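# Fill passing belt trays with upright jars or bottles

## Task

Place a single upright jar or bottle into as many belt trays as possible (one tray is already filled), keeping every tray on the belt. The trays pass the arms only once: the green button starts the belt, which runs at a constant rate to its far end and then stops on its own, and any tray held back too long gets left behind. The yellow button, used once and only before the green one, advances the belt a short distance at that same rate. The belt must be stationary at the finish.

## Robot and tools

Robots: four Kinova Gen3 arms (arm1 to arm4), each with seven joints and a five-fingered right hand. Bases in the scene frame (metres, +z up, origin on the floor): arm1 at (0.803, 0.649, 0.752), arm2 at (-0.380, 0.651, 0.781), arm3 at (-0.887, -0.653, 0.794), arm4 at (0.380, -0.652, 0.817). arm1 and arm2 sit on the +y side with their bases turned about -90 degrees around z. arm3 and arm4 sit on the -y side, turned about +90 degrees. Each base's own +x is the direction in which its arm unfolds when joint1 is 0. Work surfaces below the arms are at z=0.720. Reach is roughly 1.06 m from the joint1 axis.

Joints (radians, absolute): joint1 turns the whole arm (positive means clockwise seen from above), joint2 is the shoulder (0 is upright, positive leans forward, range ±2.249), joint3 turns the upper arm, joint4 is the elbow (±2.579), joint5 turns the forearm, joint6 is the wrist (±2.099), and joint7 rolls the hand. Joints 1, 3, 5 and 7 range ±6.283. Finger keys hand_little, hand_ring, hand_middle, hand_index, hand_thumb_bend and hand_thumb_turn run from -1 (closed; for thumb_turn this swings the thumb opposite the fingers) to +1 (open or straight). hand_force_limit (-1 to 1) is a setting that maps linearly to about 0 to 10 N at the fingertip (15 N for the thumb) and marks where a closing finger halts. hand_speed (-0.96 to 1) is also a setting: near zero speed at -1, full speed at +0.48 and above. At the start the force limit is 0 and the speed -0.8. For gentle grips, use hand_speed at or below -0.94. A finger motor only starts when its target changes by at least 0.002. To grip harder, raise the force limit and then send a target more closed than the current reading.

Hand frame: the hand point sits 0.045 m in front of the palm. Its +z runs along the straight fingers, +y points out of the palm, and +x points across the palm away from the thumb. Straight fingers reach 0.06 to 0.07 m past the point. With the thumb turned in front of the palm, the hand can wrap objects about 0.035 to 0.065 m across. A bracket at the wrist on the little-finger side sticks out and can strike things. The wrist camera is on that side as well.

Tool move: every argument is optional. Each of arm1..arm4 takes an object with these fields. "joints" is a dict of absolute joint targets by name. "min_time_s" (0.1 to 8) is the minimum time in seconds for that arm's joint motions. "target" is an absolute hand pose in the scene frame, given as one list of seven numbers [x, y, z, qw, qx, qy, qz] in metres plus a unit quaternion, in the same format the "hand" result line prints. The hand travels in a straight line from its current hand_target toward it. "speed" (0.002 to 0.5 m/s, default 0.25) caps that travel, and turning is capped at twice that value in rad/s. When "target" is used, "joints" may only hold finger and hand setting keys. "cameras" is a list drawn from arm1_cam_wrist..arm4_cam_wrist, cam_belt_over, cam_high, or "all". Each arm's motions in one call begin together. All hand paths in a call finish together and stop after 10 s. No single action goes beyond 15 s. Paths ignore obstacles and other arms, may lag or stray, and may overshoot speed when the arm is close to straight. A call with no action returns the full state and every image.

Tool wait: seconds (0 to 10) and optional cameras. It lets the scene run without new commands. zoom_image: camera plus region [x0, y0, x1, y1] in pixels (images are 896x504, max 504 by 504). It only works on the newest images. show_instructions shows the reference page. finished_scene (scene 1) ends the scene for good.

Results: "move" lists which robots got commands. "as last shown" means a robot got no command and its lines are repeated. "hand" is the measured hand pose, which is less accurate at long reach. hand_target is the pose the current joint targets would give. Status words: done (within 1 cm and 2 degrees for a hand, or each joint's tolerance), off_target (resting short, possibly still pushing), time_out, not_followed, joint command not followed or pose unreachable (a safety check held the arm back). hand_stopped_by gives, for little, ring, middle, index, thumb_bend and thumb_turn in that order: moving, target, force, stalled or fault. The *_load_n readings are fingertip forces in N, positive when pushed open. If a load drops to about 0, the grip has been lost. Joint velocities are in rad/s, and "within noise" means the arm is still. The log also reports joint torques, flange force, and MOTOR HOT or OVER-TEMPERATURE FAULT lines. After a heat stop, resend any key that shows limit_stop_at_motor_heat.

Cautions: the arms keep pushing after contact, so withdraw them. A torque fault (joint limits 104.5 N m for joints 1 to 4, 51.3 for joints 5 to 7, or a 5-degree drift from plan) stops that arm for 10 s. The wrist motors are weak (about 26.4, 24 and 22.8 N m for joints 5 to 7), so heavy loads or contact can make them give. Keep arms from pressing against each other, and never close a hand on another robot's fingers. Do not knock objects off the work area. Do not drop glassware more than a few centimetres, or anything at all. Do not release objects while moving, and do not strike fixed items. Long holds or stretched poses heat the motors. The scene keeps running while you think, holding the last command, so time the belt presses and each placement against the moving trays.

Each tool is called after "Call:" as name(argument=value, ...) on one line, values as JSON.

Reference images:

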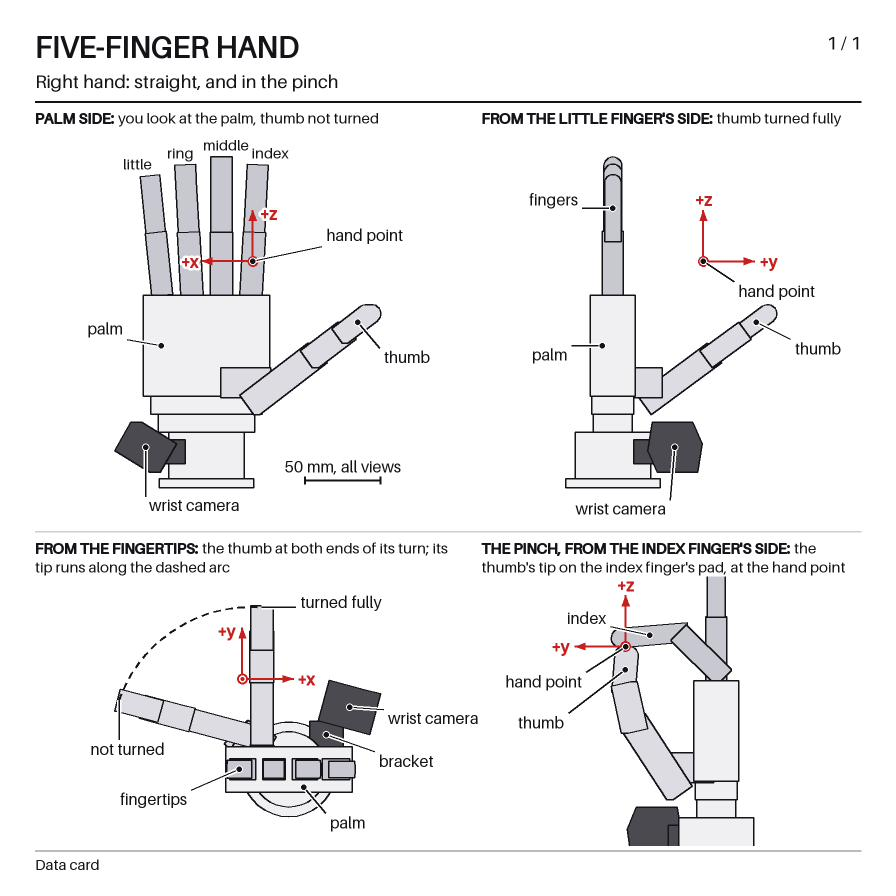

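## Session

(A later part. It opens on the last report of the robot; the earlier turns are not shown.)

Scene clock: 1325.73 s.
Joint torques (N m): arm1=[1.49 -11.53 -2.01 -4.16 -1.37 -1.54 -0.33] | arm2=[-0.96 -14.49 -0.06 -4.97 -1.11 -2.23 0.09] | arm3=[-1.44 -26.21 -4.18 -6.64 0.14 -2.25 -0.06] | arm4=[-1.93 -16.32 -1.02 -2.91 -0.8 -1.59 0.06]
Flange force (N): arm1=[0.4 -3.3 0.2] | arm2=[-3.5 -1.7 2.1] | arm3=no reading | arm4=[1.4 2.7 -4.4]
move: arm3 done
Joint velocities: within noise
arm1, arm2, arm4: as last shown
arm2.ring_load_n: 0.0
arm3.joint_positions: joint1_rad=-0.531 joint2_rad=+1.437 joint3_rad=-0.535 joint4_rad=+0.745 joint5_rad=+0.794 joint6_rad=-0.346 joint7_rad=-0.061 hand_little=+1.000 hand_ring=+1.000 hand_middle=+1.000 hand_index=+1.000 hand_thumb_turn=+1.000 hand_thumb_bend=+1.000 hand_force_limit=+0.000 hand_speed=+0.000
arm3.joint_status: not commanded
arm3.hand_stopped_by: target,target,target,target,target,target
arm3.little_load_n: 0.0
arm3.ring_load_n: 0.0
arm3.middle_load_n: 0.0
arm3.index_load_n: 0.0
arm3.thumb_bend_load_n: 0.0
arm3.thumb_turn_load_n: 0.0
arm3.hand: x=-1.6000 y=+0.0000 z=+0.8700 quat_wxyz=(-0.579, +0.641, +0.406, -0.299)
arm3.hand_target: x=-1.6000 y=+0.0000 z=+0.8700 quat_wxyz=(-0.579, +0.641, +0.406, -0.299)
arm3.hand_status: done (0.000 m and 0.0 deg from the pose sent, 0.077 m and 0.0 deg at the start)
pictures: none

Call:
move(arm3={"target": [-1.3, -0.12, 0.97, 0.579, -0.641, -0.406, 0.299], "speed": 0.25, "joints": {"hand_thumb_bend": 0.8, "hand_index": 0.6, "hand_middle": 0.6, "hand_thumb_turn": -1, "hand_speed": 0}}, arm1={"target": [1.0085, 0.0085, 0.9, 0.191, -0.331, 0.8, -0.462], "speed": 0.25, "joints": {"hand_thumb_bend": 0.8, "hand_index": 0.6, "hand_middle": 0.6, "hand_speed": 0}}, arm2={"target": [-0.4915, 0.0085, 0.9, 0.191, -0.331, 0.8, -0.462], "speed": 0.25, "joints": {"hand_thumb_bend": 0.8, "hand_index": 0.6, "hand_middle": 0.6, "hand_speed": 0}}, arm4={"target": [0.4915, -0.0085, 0.9, 0.462, -0.8, -0.331, 0.191], "speed": 0.25, "joints": {"hand_thumb_bend": 0.8, "hand_index": 0.6, "hand_middle": 0.6, "hand_speed": 0}})

Call:
move(arm3={"target": [-0.819, -0.3195, 0.97, 0.354, -0.612, -0.612, 0.354], "speed": 0.25}, cameras=["arm1_cam_wrist", "arm2_cam_wrist", "arm4_cam_wrist", "arm3_cam_wrist"])

Scene clock: 1374.07 s.
Joint torques (N m): arm1=[1.44 -17.52 -3.36 -6.25 -0.53 -1.55 -0.33] | arm2=[-0.98 -21.01 -0.68 -7.22 -1.44 -1.63 0.09] | arm3=[-1.33 -16.89 -4.88 -3.59 0.41 -2.24 -0.04] | arm4=[-1.9 -23.14 -1.66 -5.47 -1.23 -1.03 0.05]
Flange force (N): arm1=[-3.5 -0.7 0.4] | arm2=[-5.5 0.1 -1.8] | arm3=[2.5 -2.4 -0.1] | arm4=[5.8 2.4 -0.5]
move: arm1 done; arm2 done; arm3 done; arm4 done
Joint velocities: within noise
arm1.joint_positions: joint1_rad=+0.207 joint2_rad=+0.739 joint3_rad=-0.350 joint4_rad=+1.702 joint5_rad=+1.332 joint6_rad=-0.444 joint7_rad=-0.719 hand_little=+1.000 hand_ring=+1.000 hand_middle=+0.600 hand_index=+0.600 hand_thumb_turn=-1.000 hand_thumb_bend=+0.800 hand_force_limit=+0.000 hand_speed=+0.000
arm1.joint_status: all done
arm1.hand_stopped_by: target,target,target,target,target,target
arm1.little_load_n: 0.0
arm1.ring_load_n: 0.0
arm1.middle_load_n: 0.0
arm1.index_load_n: 0.0
arm1.thumb_bend_load_n: 0.0
arm1.thumb_turn_load_n: 0.0
arm1.hand: x=+1.0085 y=+0.0085 z=+0.9000 quat_wxyz=(-0.191, +0.331, -0.800, +0.462)
arm1.hand_target: x=+1.0085 y=+0.0085 z=+0.9000 quat_wxyz=(-0.191, +0.331, -0.800, +0.462)
arm1.hand_status: done (0.000 m and 0.0 deg from the pose sent, 0.335 m and 45.1 deg at the start)
arm2.joint_positions: joint1_rad=+0.546 joint2_rad=+0.931 joint3_rad=-0.052 joint4_rad=+1.345 joint5_rad=+1.879 joint6_rad=-1.023 joint7_rad=-1.020 hand_little=+1.000 hand_ring=+1.000 hand_middle=+0.600 hand_index=+0.600 hand_thumb_turn=-1.000 hand_thumb_bend=+0.800 hand_force_limit=+0.000 hand_speed=+0.000
arm2.joint_status: all done
arm2.hand_stopped_by: target,target,target,target,target,target
arm2.little_load_n: 0.0
arm2.ring_load_n: 0.0
arm2.middle_load_n: 0.0
arm2.index_load_n: 0.0
arm2.thumb_bend_load_n: 0.5
arm2.thumb_turn_load_n: 0.0
arm2.hand: x=-0.4915 y=+0.0085 z=+0.9000 quat_wxyz=(-0.191, +0.331, -0.800, +0.462)
arm2.hand_target: x=-0.4915 y=+0.0085 z=+0.9000 quat_wxyz=(-0.191, +0.331, -0.800, +0.462)
arm2.hand_status: done (0.000 m and 0.0 deg from the pose sent, 0.335 m and 45.1 deg at the start)
arm3.joint_positions: joint1_rad=+0.013 joint2_rad=+0.864 joint3_rad=-0.533 joint4_rad=+1.944 joint5_rad=+0.702 joint6_rad=-0.852 joint7_rad=+0.159 hand_little=+1.000 hand_ring=+1.000 hand_middle=+0.600 hand_index=+0.600 hand_thumb_turn=-1.000 hand_thumb_bend=+0.800 hand_force_limit=+0.000 hand_speed=+0.000
arm3.joint_status: all done
arm3.hand_stopped_by: target,target,target,target,target,target
arm3.little_load_n: 0.0
arm3.ring_load_n: 0.0
arm3.middle_load_n: 0.0
arm3.index_load_n: 0.0
arm3.thumb_bend_load_n: 0.0
arm3.thumb_turn_load_n: 0.0
arm3.hand: x=-1.3000 y=-0.1200 z=+0.9700 quat_wxyz=(-0.579, +0.641, +0.406, -0.299)
arm3.hand_target: x=-1.3000 y=-0.1200 z=+0.9700 quat_wxyz=(-0.579, +0.641, +0.406, -0.299)
arm3.hand_status: done (0.000 m and 0.0 deg from the pose sent, 0.338 m and 0.0 deg at the start)
arm4.joint_positions: joint1_rad=+0.564 joint2_rad=+1.015 joint3_rad=-0.021 joint4_rad=+1.330 joint5_rad=+1.828 joint6_rad=-1.025 joint7_rad=-0.953 hand_little=+1.000 hand_ring=+1.000 hand_middle=+0.600 hand_index=+0.600 hand_thumb_turn=-1.000 hand_thumb_bend=+0.800 hand_force_limit=+0.000 hand_speed=+0.000
arm4.joint_status: all done
arm4.hand_stopped_by: target,target,target,target,target,target
arm4.little_load_n: 0.0
arm4.ring_load_n: 0.0
arm4.middle_load_n: 0.0
arm4.index_load_n: 0.0
arm4.thumb_bend_load_n: 0.0
arm4.thumb_turn_load_n: 0.0
arm4.hand: x=+0.4915 y=-0.0085 z=+0.9000 quat_wxyz=(-0.462, +0.800, +0.331, -0.191)
arm4.hand_target: x=+0.4915 y=-0.0085 z=+0.9000 quat_wxyz=(-0.462, +0.800, +0.331, -0.191)
arm4.hand_status: done (0.000 m and 0.0 deg from the pose sent, 0.335 m and 45.1 deg at the start)
pictures: none

Scene clock: 1376.73 s.
Joint torques (N m): arm1=[1.48 -17.49 -3.29 -6.27 -0.6 -1.57 -0.32] | arm2=[-0.94 -21.03 -0.67 -7.27 -1.43 -1.61 0.09] | arm3=[-1.22 -15.02 -2.18 -3.17 -1.04 -1.53 -0.05] | arm4=[-1.92 -23.16 -1.64 -5.53 -1.23 -1.02 0.05]
Flange force (N): arm1=[-3.2 -1.2 0.3] | arm2=[-5.6 0.1 -1.7] | arm3=[0.6 -1.2 -4.6] | arm4=[5.6 2.5 -0.6]
move: arm3 done
Joint velocities: within noise
arm1, arm2, arm4: as last shown
arm1.little_load_n: -0.5
arm2.thumb_bend_load_n: 0.0
arm3.joint_positions: joint1_rad=+0.818 joint2_rad=+0.662 joint3_rad=-0.178 joint4_rad=+1.703 joint5_rad=+2.453 joint6_rad=-1.518 joint7_rad=-0.658 hand_little=+1.000 hand_ring=+1.000 hand_middle=+0.600 hand_index=+0.600 hand_thumb_turn=-1.000 hand_thumb_bend=+0.800 hand_force_limit=+0.000 hand_speed=+0.000
arm3.joint_status: not commanded
arm3.hand_stopped_by: target,target,target,target,target,target
arm3.little_load_n: 0.0
arm3.ring_load_n: 0.0
arm3.middle_load_n: 0.0
arm3.index_load_n: 0.0
arm3.thumb_bend_load_n: 0.0
arm3.thumb_turn_load_n: 0.0
arm3.hand: x=-0.8190 y=-0.3195 z=+0.9700 quat_wxyz=(-0.354, +0.612, +0.612, -0.354)
arm3.hand_target: x=-0.8190 y=-0.3195 z=+0.9700 quat_wxyz=(-0.354, +0.612, +0.612, -0.354)
arm3.hand_status: done (0.000 m and 0.0 deg from the pose sent, 0.521 m and 35.8 deg at the start)
pictures: arm1_cam_wrist, arm2_cam_wrist, arm3_cam_wrist, arm4_cam_wrist

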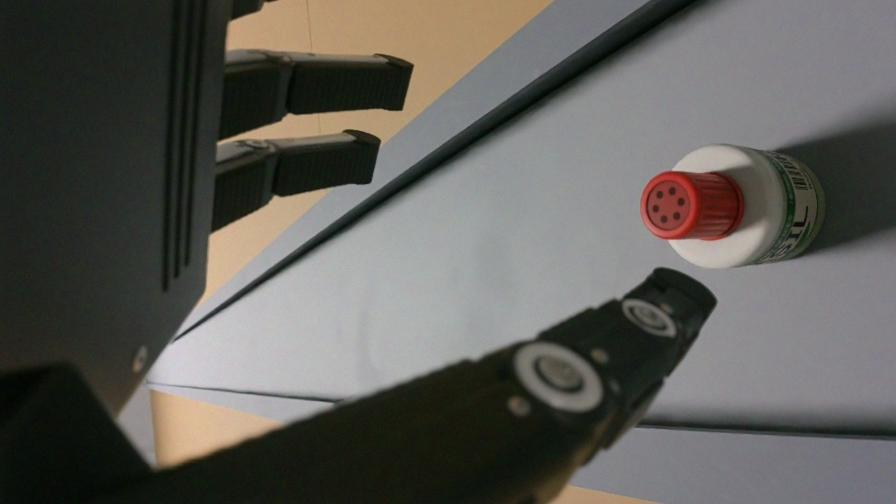

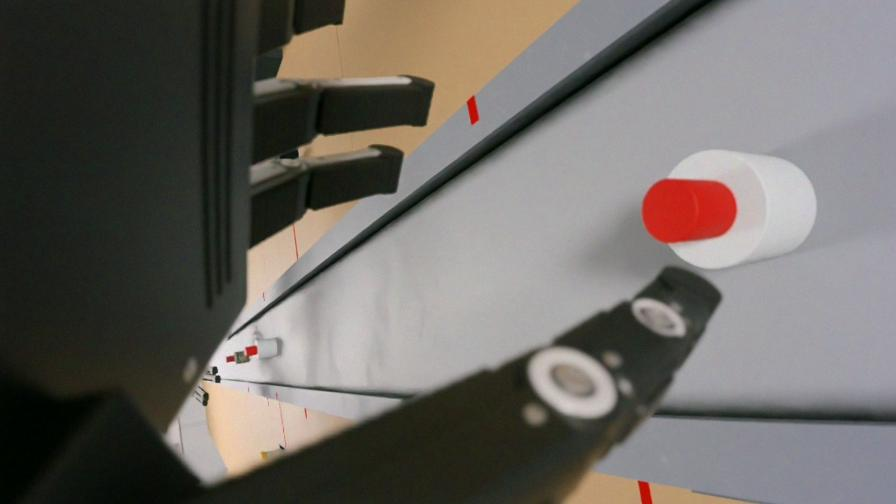

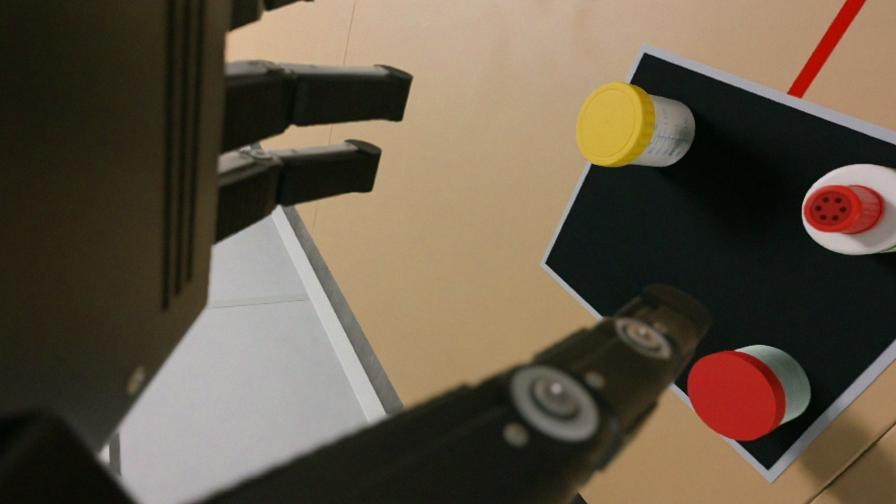

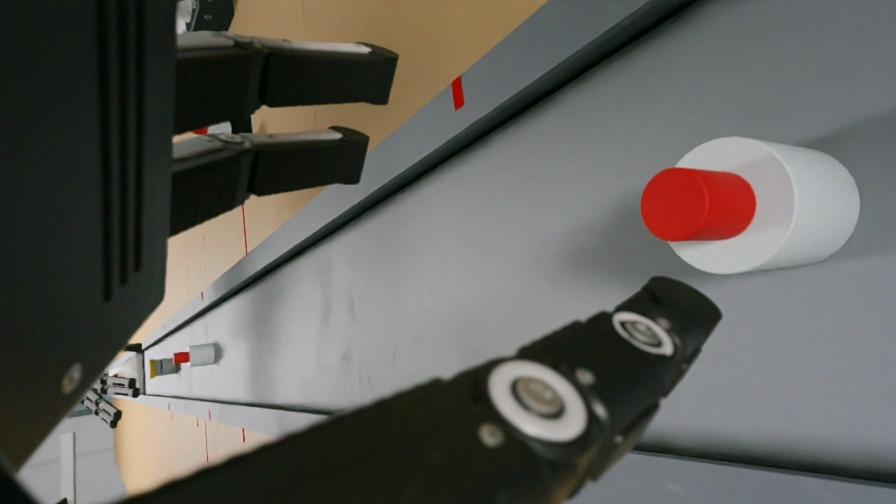

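Call:
move(arm3={"joints": {"joint1_rad": 0.718, "joint2_rad": 0.656, "joint3_rad": -0.024, "joint4_rad": 1.707, "joint5_rad": 2.4, "joint6_rad": -1.569, "joint7_rad": -0.593}, "min_time_s": 1}, arm1={"target": [1.0085, 0.0085, 0.808, 0.191, -0.331, 0.8, -0.462], "speed": 0.15}, arm2={"target": [-0.4915, 0.0085, 0.808, 0.191, -0.331, 0.8, -0.462], "speed": 0.15}, arm4={"target": [0.4915, -0.0085, 0.808, 0.462, -0.8, -0.331, 0.191], "speed": 0.15})

Call:
move(arm3={"target": [-1.0085, -0.0085, 0.9, 0.462, -0.8, -0.331, 0.191], "speed": 0.25}, arm1={"joints": {"hand_thumb_bend": 0.5, "hand_index": -0.05, "hand_middle": -0.05, "hand_speed": -0.8}}, arm2={"joints": {"hand_thumb_bend": 0.5, "hand_index": -0.05, "hand_middle": -0.05, "hand_speed": -0.8}}, arm4={"joints": {"hand_thumb_bend": 0.5, "hand_index": -0.05, "hand_middle": -0.05, "hand_speed": -0.8}})

Call:
move(arm3={"target": [-1.0085, -0.0085, 0.808, 0.462, -0.8, -0.331, 0.191], "speed": 0.15}, arm1={"target": [1.0085, 0.0085, 0.905, 0.191, -0.331, 0.8, -0.462], "speed": 0.15}, arm2={"target": [-0.4915, 0.0085, 0.905, 0.191, -0.331, 0.8, -0.462], "speed": 0.15}, arm4={"target": [0.4915, -0.0085, 0.905, 0.462, -0.8, -0.331, 0.191], "speed": 0.15})

Call:
move(arm3={"joints": {"hand_thumb_bend": 0.5, "hand_index": -0.05, "hand_middle": -0.05, "hand_speed": -0.8}})

Call:
move(arm3={"target": [-1.0085, -0.0085, 0.905, 0.462, -0.8, -0.331, 0.191], "speed": 0.15}, cameras=["cam_high", "arm1_cam_wrist", "arm2_cam_wrist", "arm4_cam_wrist", "arm3_cam_wrist"])

Scene clock: 1383.47 s.
Joint torques (N m): arm1=[1.46 -18.51 -3.34 -4.86 -0.39 -1.97 -0.3] | arm2=[-0.93 -21.65 -1.09 -6.33 -1.16 -1.9 0.09] | arm3=[-1.21 -15.11 -1.48 -3.1 -0.93 -1.62 -0.05] | arm4=[-1.88 -23.8 -2.01 -4.67 -0.98 -1.26 0.06]
Flange force (N): arm1=[-4.1 -1.5 0.3] | arm2=[-5.8 -0.8 -2.1] | arm3=[0.9 -1.2 -4.7] | arm4=[5.2 3.2 -0.1]
move: arm1 done; arm2 done; arm3 done; arm4 done
Joint velocities: within noise
arm1.joint_positions: joint1_rad=+0.165 joint2_rad=+0.914 joint3_rad=-0.285 joint4_rad=+1.725 joint5_rad=+1.042 joint6_rad=-0.549 joint7_rad=-0.356 hand_little=+1.000 hand_ring=+1.000 hand_middle=+0.600 hand_index=+0.600 hand_thumb_turn=-1.000 hand_thumb_bend=+0.800 hand_force_limit=+0.000 hand_speed=+0.000
arm1.joint_status: not commanded
arm1.hand_stopped_by: target,target,target,target,target,target
arm1.little_load_n: 0.0
arm1.ring_load_n: 0.0
arm1.middle_load_n: 0.0
arm1.index_load_n: 0.0
arm1.thumb_bend_load_n: 0.0
arm1.thumb_turn_load_n: 0.0
arm1.hand: x=+1.0085 y=+0.0085 z=+0.8080 quat_wxyz=(-0.191, +0.331, -0.800, +0.462)
arm1.hand_target: x=+1.0085 y=+0.0085 z=+0.8080 quat_wxyz=(-0.191, +0.331, -0.800, +0.462)
arm1.hand_status: done (0.000 m and 0.0 deg from the pose sent, 0.092 m and 0.0 deg at the start)
arm2.joint_positions: joint1_rad=+0.565 joint2_rad=+1.091 joint3_rad=-0.086 joint4_rad=+1.345 joint5_rad=+1.814 joint6_rad=-0.963 joint7_rad=-0.844 hand_little=+1.000 hand_ring=+1.000 hand_middle=+0.600 hand_index=+0.600 hand_thumb_turn=-1.000 hand_thumb_bend=+0.800 hand_force_limit=+0.000 hand_speed=+0.000
arm2.joint_status: not commanded
arm2.hand_stopped_by: target,target,target,target,target,target
arm2.little_load_n: 0.0
arm2.ring_load_n: 0.0
arm2.middle_load_n: 0.0
arm2.index_load_n: 0.0
arm2.thumb_bend_load_n: 0.0
arm2.thumb_turn_load_n: 0.0
arm2.hand: x=-0.4915 y=+0.0085 z=+0.8080 quat_wxyz=(-0.191, +0.331, -0.800, +0.462)
arm2.hand_target: x=-0.4915 y=+0.0085 z=+0.8080 quat_wxyz=(-0.191, +0.331, -0.800, +0.462)
arm2.hand_status: done (0.000 m and 0.0 deg from the pose sent, 0.092 m and 0.0 deg at the start)
arm3.joint_positions: joint1_rad=+0.718 joint2_rad=+0.656 joint3_rad=-0.024 joint4_rad=+1.707 joint5_rad=+2.400 joint6_rad=-1.569 joint7_rad=-0.593 hand_little=+1.000 hand_ring=+1.000 hand_middle=+0.600 hand_index=+0.600 hand_thumb_turn=-1.000 hand_thumb_bend=+0.800 hand_force_limit=+0.000 hand_speed=+0.000
arm3.joint_status: all done
arm3.hand_stopped_by: target,target,target,target,target,target
arm3.little_load_n: 0.0
arm3.ring_load_n: 0.0
arm3.middle_load_n: 0.0
arm3.index_load_n: 0.0
arm3.thumb_bend_load_n: 0.0
arm3.thumb_turn_load_n: 0.0
arm3.hand: x=-0.8190 y=-0.3195 z=+0.9701 quat_wxyz=(-0.354, +0.612, +0.612, -0.354)
arm3.hand_target: x=-0.8190 y=-0.3195 z=+0.9701 quat_wxyz=(-0.354, +0.612, +0.612, -0.354)
arm3.hand_status: not commanded
arm4.joint_positions: joint1_rad=+0.580 joint2_rad=+1.182 joint3_rad=-0.052 joint4_rad=+1.304 joint5_rad=+1.769 joint6_rad=-0.976 joint7_rad=-0.795 hand_little=+1.000 hand_ring=+1.000 hand_middle=+0.600 hand_index=+0.600 hand_thumb_turn=-1.000 hand_thumb_bend=+0.800 hand_force_limit=+0.000 hand_speed=+0.000
arm4.joint_status: not commanded
arm4.hand_stopped_by: target,target,target,target,target,target
arm4.little_load_n: 0.0
arm4.ring_load_n: 0.0
arm4.middle_load_n: 0.0
arm4.index_load_n: 0.0
arm4.thumb_bend_load_n: 0.0
arm4.thumb_turn_load_n: -0.5
arm4.hand: x=+0.4915 y=-0.0085 z=+0.8080 quat_wxyz=(-0.462, +0.800, +0.331, -0.191)
arm4.hand_target: x=+0.4915 y=-0.0085 z=+0.8080 quat_wxyz=(-0.462, +0.800, +0.331, -0.191)
arm4.hand_status: done (0.000 m and 0.0 deg from the pose sent, 0.092 m and 0.0 deg at the start)
pictures: none

Scene clock: 1385.67 s.
Joint torques (N m): arm1=[1.52 -18.35 -3.2 -4.64 -0.34 -1.88 -0.35] | arm2=[-0.14 -19.67 0.41 -5.79 -0.62 -1 0.23] | arm3=[-1.34 -18.77 -2.83 -5.04 -0.55 -1.47 -0.03] | arm4=[-1.25 -22.48 -1.07 -4.49 -0.71 -0.59 0.16]
Flange force (N): arm1=[-4.2 -1.7 0.6] | arm2=[-6.7 -4.3 -3.1] | arm3=[2.2 -1.6 -1.7] | arm4=[4.1 0.7 -0.9]
move: arm1 off_target; arm2 off_target; arm3 done; arm4 off_target
Joint velocities: within noise
arm1.joint_positions: joint1_rad=+0.165 joint2_rad=+0.914 joint3_rad=-0.285 joint4_rad=+1.725 joint5_rad=+1.042 joint6_rad=-0.549 joint7_rad=-0.356 hand_little=+1.000 hand_ring=+1.000 hand_middle=+0.085 hand_index=+0.012 hand_thumb_turn=-1.000 hand_thumb_bend=+0.520 hand_force_limit=+0.000 hand_speed=-0.800
arm1.joint_status: hand_middle off_target (ended at +0.085, target -0.050); hand_index off_target (ended at +0.012, target -0.050); hand_thumb_bend off_target (ended at +0.520, target +0.500); the others done
arm1.hand_stopped_by: target,target,force,force,force,target
arm1.little_load_n: 0.0
arm1.ring_load_n: 0.0
arm1.middle_load_n: 3.0
arm1.index_load_n: 8.0
arm1.thumb_bend_load_n: 11.0
arm1.thumb_turn_load_n: -1.0
arm1.hand: x=+1.0085 y=+0.0085 z=+0.8080 quat_wxyz=(-0.191, +0.331, -0.800, +0.462)
arm1.hand_target: x=+1.0085 y=+0.0085 z=+0.8080 quat_wxyz=(-0.191, +0.331, -0.800, +0.462)
arm1.hand_status: not commanded
arm2.joint_positions: joint1_rad=+0.565 joint2_rad=+1.091 joint3_rad=-0.086 joint4_rad=+1.345 joint5_rad=+1.814 joint6_rad=-0.963 joint7_rad=-0.844 hand_little=+1.000 hand_ring=+1.000 hand_middle=+0.067 hand_index=+0.012 hand_thumb_turn=-1.000 hand_thumb_bend=+0.511 hand_force_limit=+0.000 hand_speed=-0.800
arm2.joint_status: hand_middle off_target (ended at +0.067, target -0.050); hand_index off_target (ended at +0.012, target -0.050); the others done
arm2.hand_stopped_by: target,target,force,force,force,target
arm2.little_load_n: 0.0
arm2.ring_load_n: 0.0
arm2.middle_load_n: 5.0
arm2.index_load_n: 6.0
arm2.thumb_bend_load_n: 9.0
arm2.thumb_turn_load_n: 0.0
arm2.hand: x=-0.4915 y=+0.0085 z=+0.8080 quat_wxyz=(-0.191, +0.331, -0.800, +0.462)
arm2.hand_target: x=-0.4915 y=+0.0085 z=+0.8080 quat_wxyz=(-0.191, +0.331, -0.800, +0.462)
arm2.hand_status: not commanded
arm3.joint_positions: joint1_rad=+0.260 joint2_rad=+0.818 joint3_rad=-0.193 joint4_rad=+1.686 joint5_rad=+1.413 joint6_rad=-0.626 joint7_rad=-0.702 hand_little=+1.000 hand_ring=+1.000 hand_middle=+0.600 hand_index=+0.600 hand_thumb_turn=-1.000 hand_thumb_bend=+0.800 hand_force_limit=+0.000 hand_speed=+0.000
arm3.joint_status: not commanded
arm3.hand_stopped_by: target,target,target,target,target,target
arm3.little_load_n: 0.0
arm3.ring_load_n: 0.0
arm3.middle_load_n: 0.0
arm3.index_load_n: 0.0
arm3.thumb_bend_load_n: 0.0
arm3.thumb_turn_load_n: 0.0
arm3.hand: x=-1.0085 y=-0.0085 z=+0.9000 quat_wxyz=(-0.462, +0.800, +0.331, -0.191)
arm3.hand_target: x=-1.0085 y=-0.0085 z=+0.9000 quat_wxyz=(-0.462, +0.800, +0.331, -0.191)
arm3.hand_status: done (0.000 m and 0.0 deg from the pose sent, 0.371 m and 45.0 deg at the start)
arm4.joint_positions: joint1_rad=+0.580 joint2_rad=+1.182 joint3_rad=-0.052 joint4_rad=+1.304 joint5_rad=+1.769 joint6_rad=-0.976 joint7_rad=-0.795 hand_little=+1.000 hand_ring=+1.000 hand_middle=+0.067 hand_index=-0.007 hand_thumb_turn=-1.000 hand_thumb_bend=+0.505 hand_force_limit=+0.000 hand_speed=-0.800
arm4.joint_status: hand_middle off_target (ended at +0.067, target -0.050); hand_index off_target (ended at -0.007, target -0.050); the others done
arm4.hand_stopped_by: target,target,force,force,force,target
arm4.little_load_n: 0.0
arm4.ring_load_n: 0.0
arm4.middle_load_n: 6.5
arm4.index_load_n: 6.5
arm4.thumb_bend_load_n: 9.5
arm4.thumb_turn_load_n: 0.0
arm4.hand: x=+0.4915 y=-0.0085 z=+0.8080 quat_wxyz=(-0.462, +0.800, +0.331, -0.191)
arm4.hand_target: x=+0.4915 y=-0.0085 z=+0.8080 quat_wxyz=(-0.462, +0.800, +0.331, -0.191)
arm4.hand_status: not commanded
pictures: none

Scene clock: 1386.93 s.
Joint torques (N m): arm1=[1.47 -17.84 -3.42 -6.42 -0.65 -1.56 -0.32] | arm2=[-0.95 -21.33 -0.76 -7.45 -1.57 -1.67 0.07] | arm3=[-1.36 -19.62 -3.2 -3.7 -0.3 -1.79 -0.02] | arm4=[-1.89 -23.51 -1.74 -5.7 -1.33 -1.08 0.05]
Flange force (N): arm1=[-2.5 -1.0 0.9] | arm2=[-5.5 0.7 -1.5] | arm3=[2.6 -1.6 -1.3] | arm4=[5.8 3.0 -0.2]
move: arm1 done; arm2 done; arm3 done; arm4 done
Joint velocities: within noise
arm1.joint_positions: joint1_rad=+0.217 joint2_rad=+0.732 joint3_rad=-0.365 joint4_rad=+1.699 joint5_rad=+1.356 joint6_rad=-0.432 joint7_rad=-0.742 hand_little=+1.000 hand_ring=+1.000 hand_middle=+0.085 hand_index=+0.012 hand_thumb_turn=-1.000 hand_thumb_bend=+0.520 hand_force_limit=+0.000 hand_speed=-0.800
arm1.joint_status: not commanded
arm1.hand_stopped_by: target,target,force,force,force,target
arm1.little_load_n: 0.0
arm1.ring_load_n: 0.0
arm1.middle_load_n: 3.5
arm1.index_load_n: 8.0
arm1.thumb_bend_load_n: 11.5
arm1.thumb_turn_load_n: -1.0
arm1.hand: x=+1.0085 y=+0.0085 z=+0.9050 quat_wxyz=(-0.191, +0.331, -0.800, +0.462)
arm1.hand_target: x=+1.0085 y=+0.0085 z=+0.9050 quat_wxyz=(-0.191, +0.331, -0.800, +0.462)
arm1.hand_status: done (0.000 m and 0.0 deg from the pose sent, 0.097 m and 0.0 deg at the start)
arm2.joint_positions: joint1_rad=+0.545 joint2_rad=+0.923 joint3_rad=-0.050 joint4_rad=+1.343 joint5_rad=+1.883 joint6_rad=-1.027 joint7_rad=-1.030 hand_little=+1.000 hand_ring=+1.000 hand_middle=+0.067 hand_index=+0.012 hand_thumb_turn=-1.000 hand_thumb_bend=+0.511 hand_force_limit=+0.000 hand_speed=-0.800
arm2.joint_status: not commanded
arm2.hand_stopped_by: target,target,force,force,force,target
arm2.little_load_n: -0.5
arm2.ring_load_n: 0.0
arm2.middle_load_n: 4.5
arm2.index_load_n: 5.0
arm2.thumb_bend_load_n: 10.0
arm2.thumb_turn_load_n: -0.5
arm2.hand: x=-0.4915 y=+0.0085 z=+0.9050 quat_wxyz=(-0.191, +0.331, -0.800, +0.462)
arm2.hand_target: x=-0.4915 y=+0.0085 z=+0.9050 quat_wxyz=(-0.191, +0.331, -0.800, +0.462)
arm2.hand_status: done (0.000 m and 0.0 deg from the pose sent, 0.097 m and 0.0 deg at the start)
arm3.joint_positions: joint1_rad=+0.262 joint2_rad=+1.007 joint3_rad=-0.193 joint4_rad=+1.677 joint5_rad=+1.222 joint6_rad=-0.668 joint7_rad=-0.417 hand_little=+1.000 hand_ring=+1.000 hand_middle=+0.600 hand_index=+0.600 hand_thumb_turn=-1.000 hand_thumb_bend=+0.800 hand_force_limit=+0.000 hand_speed=+0.000
arm3.joint_status: not commanded
arm3.hand_stopped_by: target,target,target,target,target,target
arm3.little_load_n: 0.0
arm3.ring_load_n: -0.5
arm3.middle_load_n: -0.5
arm3.index_load_n: 0.0
arm3.thumb_bend_load_n: 0.0
arm3.thumb_turn_load_n: 0.0
arm3.hand: x=-1.0085 y=-0.0084 z=+0.8080 quat_wxyz=(-0.462, +0.800, +0.331, -0.191)
arm3.hand_target: x=-1.0085 y=-0.0085 z=+0.8080 quat_wxyz=(-0.462, +0.800, +0.331, -0.191)
arm3.hand_status: done (0.000 m and 0.0 deg from the pose sent, 0.092 m and 0.0 deg at the start)
arm4.joint_positions: joint1_rad=+0.563 joint2_rad=+1.007 joint3_rad=-0.019 joint4_rad=+1.330 joint5_rad=+1.832 joint6_rad=-1.028 joint7_rad=-0.962 hand_little=+1.000 hand_ring=+1.000 hand_middle=+0.067 hand_index=-0.007 hand_thumb_turn=-1.000 hand_thumb_bend=+0.506 hand_force_limit=+0.000 hand_speed=-0.800
arm4.joint_status: not commanded
arm4.hand_stopped_by: target,target,force,force,force,target
arm4.little_load_n: 0.0
arm4.ring_load_n: 0.0
arm4.middle_load_n: 7.0
arm4.index_load_n: 4.5
arm4.thumb_bend_load_n: 10.0
arm4.thumb_turn_load_n: -0.5
arm4.hand: x=+0.4915 y=-0.0085 z=+0.9050 quat_wxyz=(-0.462, +0.800, +0.331, -0.191)
arm4.hand_target: x=+0.4915 y=-0.0085 z=+0.9050 quat_wxyz=(-0.462, +0.800, +0.331, -0.191)
arm4.hand_status: done (0.000 m and 0.0 deg from the pose sent, 0.097 m and 0.0 deg at the start)
pictures: none

Scene clock: 1388.37 s.
Joint torques (N m): arm1=[1.46 -17.59 -3.42 -6.48 -0.62 -1.6 -0.33] | arm2=[-0.96 -21.38 -0.77 -7.48 -1.57 -1.67 0.09] | arm3=[-1.36 -19.25 -2.99 -3.53 -0.24 -1.63 -0.05] | arm4=[-1.83 -23.5 -1.74 -5.75 -1.32 -1.08 0.06]
Flange force (N): arm1=[-3.1 -1.0 0.4] | arm2=[-5.5 0.7 -1.4] | arm3=[2.3 -2.0 -1.6] | arm4=[5.6 2.9 -0.2]
move: arm3 off_target
Joint velocities: within noise
arm1, arm2, arm4: as last shown
arm1.middle_load_n: 3.0
arm2.joint_positions: joint1_rad=+0.545 joint2_rad=+0.924 joint3_rad=-0.050 joint4_rad=+1.343 joint5_rad=+1.883 joint6_rad=-1.027 joint7_rad=-1.030 hand_little=+1.000 hand_ring=+1.000 hand_middle=+0.067 hand_index=+0.012 hand_thumb_turn=-1.000 hand_thumb_bend=+0.511 hand_force_limit=+0.000 hand_speed=-0.800
arm2.index_load_n: 4.5
arm3.joint_positions: joint1_rad=+0.262 joint2_rad=+1.007 joint3_rad=-0.193 joint4_rad=+1.677 joint5_rad=+1.222 joint6_rad=-0.668 joint7_rad=-0.417 hand_little=+1.000 hand_ring=+1.000 hand_middle=+0.122 hand_index=+0.086 hand_thumb_turn=-1.000 hand_thumb_bend=+0.542 hand_force_limit=+0.000 hand_speed=-0.800
arm3.joint_status: hand_middle off_target (ended at +0.122, target -0.050); hand_index off_target (ended at +0.086, target -0.050); hand_thumb_bend off_target (ended at +0.542, target +0.500); the others done
arm3.hand_stopped_by: target,target,force,force,force,target
arm3.little_load_n: 0.0
arm3.ring_load_n: 0.0
arm3.middle_load_n: 4.0
arm3.index_load_n: 6.5
arm3.thumb_bend_load_n: 10.0
arm3.thumb_turn_load_n: -0.5
arm3.hand: x=-1.0085 y=-0.0085 z=+0.8080 quat_wxyz=(-0.462, +0.800, +0.331, -0.191)
arm3.hand_target: x=-1.0085 y=-0.0085 z=+0.8080 quat_wxyz=(-0.462, +0.800, +0.331, -0.191)
arm3.hand_status: not commanded
pictures: none

Scene clock: 1389.57 s.
Joint torques (N m): arm1=[1.45 -17.52 -3.4 -6.39 -0.57 -1.54 -0.32] | arm2=[-0.93 -21.34 -0.77 -7.47 -1.56 -1.67 0.08] | arm3=[-1.39 -18.79 -2.87 -5.13 -0.6 -1.44 -0.03] | arm4=[-1.89 -23.48 -1.77 -5.69 -1.35 -1.1 0.04]
Flange force (N): arm1=[-3.1 -1.0 0.4] | arm2=[-5.6 0.6 -1.4] | arm3=[2.5 -1.5 -1.7] | arm4=[5.8 2.9 -0.2]
move: arm3 done
Joint velocities: within noise
arm1, arm2, arm4: as last shown
arm1.middle_load_n: 3.5
arm2.little_load_n: 0.0
arm3.joint_positions: joint1_rad=+0.263 joint2_rad=+0.809 joint3_rad=-0.198 joint4_rad=+1.684 joint5_rad=+1.428 joint6_rad=-0.622 joint7_rad=-0.720 hand_little=+1.000 hand_ring=+1.000 hand_middle=+0.122 hand_index=+0.086 hand_thumb_turn=-1.000 hand_thumb_bend=+0.542 hand_force_limit=+0.000 hand_speed=-0.800
arm3.joint_status: not commanded
arm3.hand_stopped_by: target,target,force,force,force,target
arm3.little_load_n: 0.0
arm3.ring_load_n: 0.0
arm3.middle_load_n: 3.5
arm3.index_load_n: 6.0
arm3.thumb_bend_load_n: 10.0
arm3.thumb_turn_load_n: -0.5
arm3.hand: x=-1.0085 y=-0.0085 z=+0.9050 quat_wxyz=(-0.462, +0.800, +0.331, -0.191)
arm3.hand_target: x=-1.0085 y=-0.0085 z=+0.9050 quat_wxyz=(-0.462, +0.800, +0.331, -0.191)
arm3.hand_status: done (0.000 m and 0.0 deg from the pose sent, 0.097 m and 0.0 deg at the start)
arm4.little_load_n: -0.5
arm4.middle_load_n: 6.5
arm4.index_load_n: 5.0
pictures: arm1_cam_wrist, arm2_cam_wrist, arm3_cam_wrist, arm4_cam_wrist, cam_high

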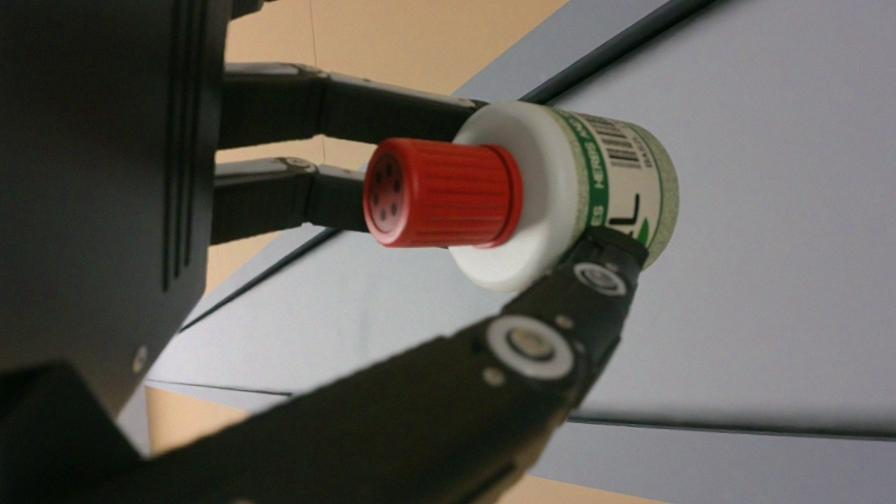

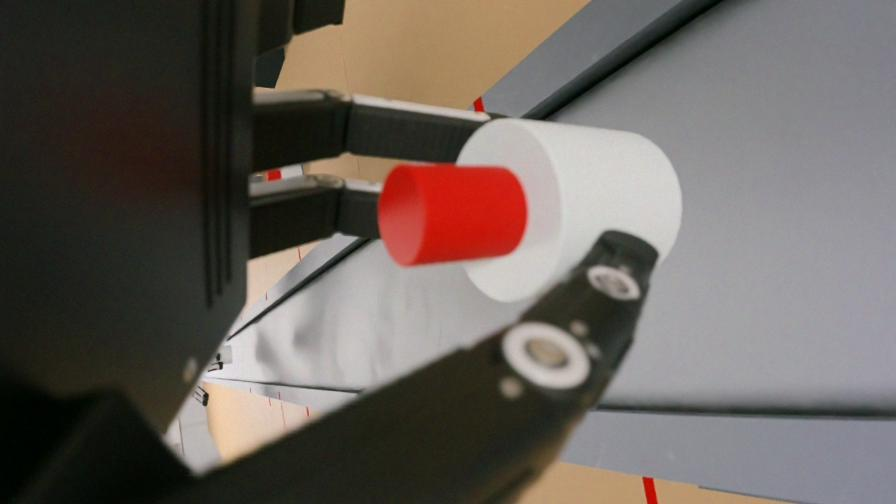

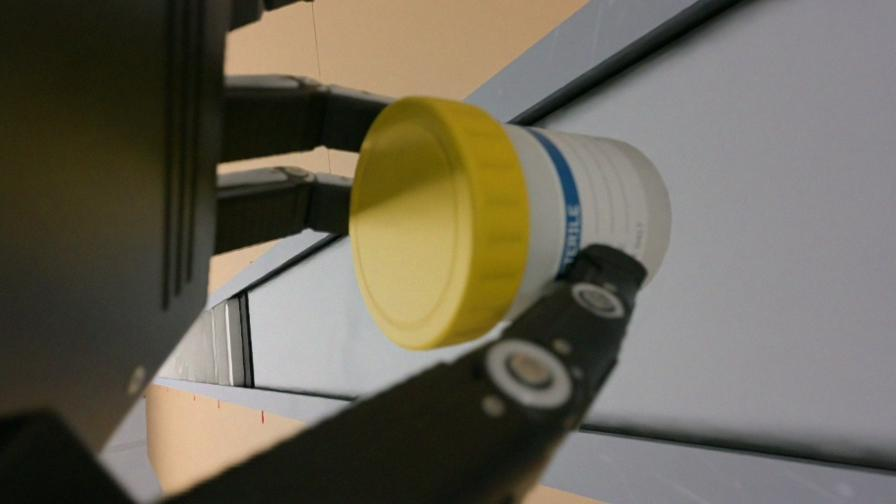

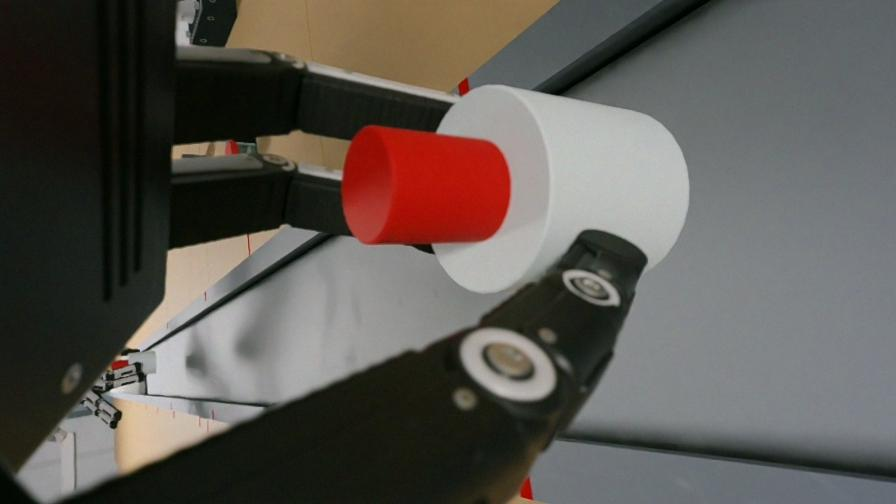

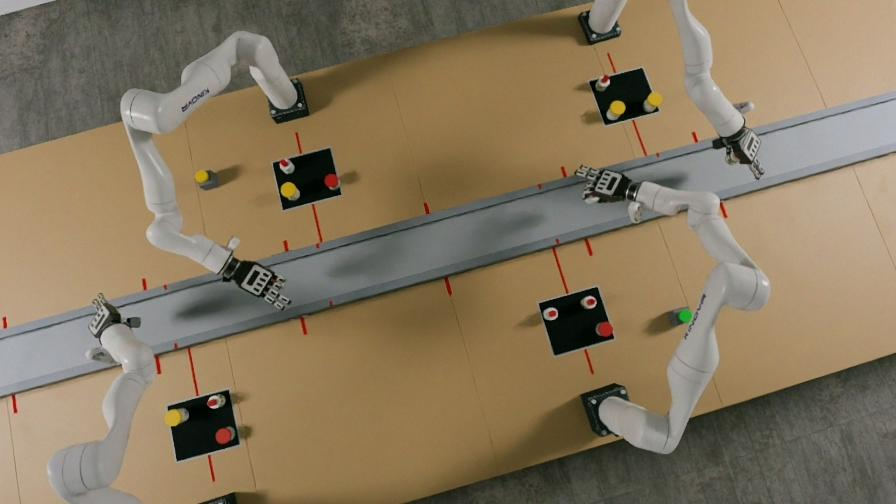

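Call:
zoom_image(camera="cam_high", region=[260, 140, 350, 215])

Call:
zoom_image(camera="cam_high", region=[155, 385, 245, 460])

Call:
zoom_image(camera="cam_high", region=[580, 60, 670, 135])

Call:
zoom_image(camera="cam_high", region=[530, 285, 620, 360])

Scaled by 5.600 from the camera's image (finer frame: 1280x720).

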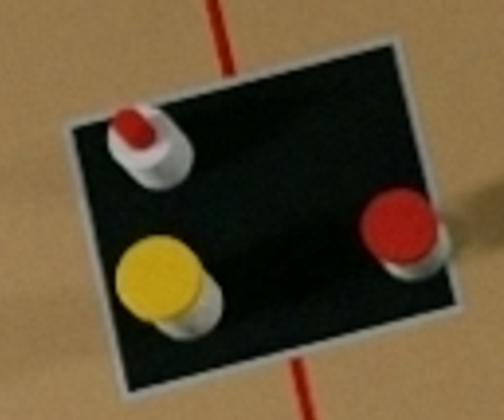

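Scaled by 5.600 from the camera's image (finer frame: 1280x720).

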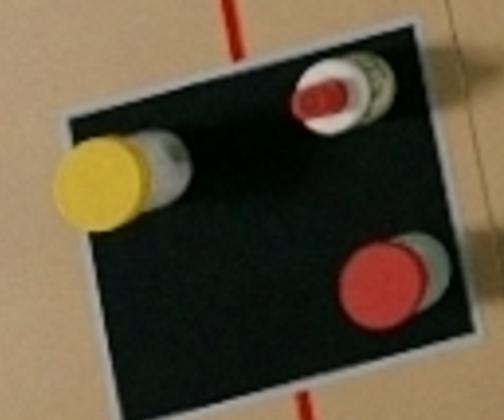

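Scaled by 5.600 from the camera's image (finer frame: 1280x720).

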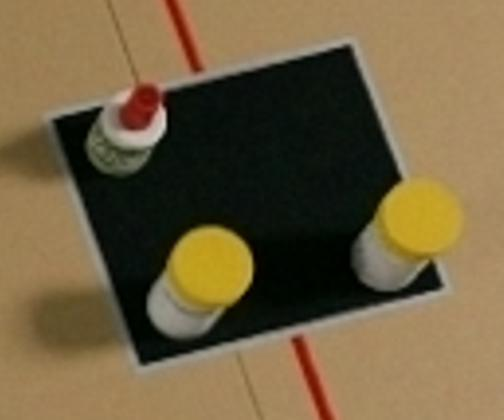

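Scaled by 5.600 from the camera's image (finer frame: 1280x720).

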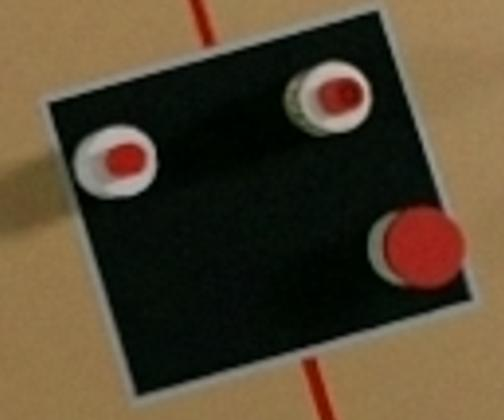

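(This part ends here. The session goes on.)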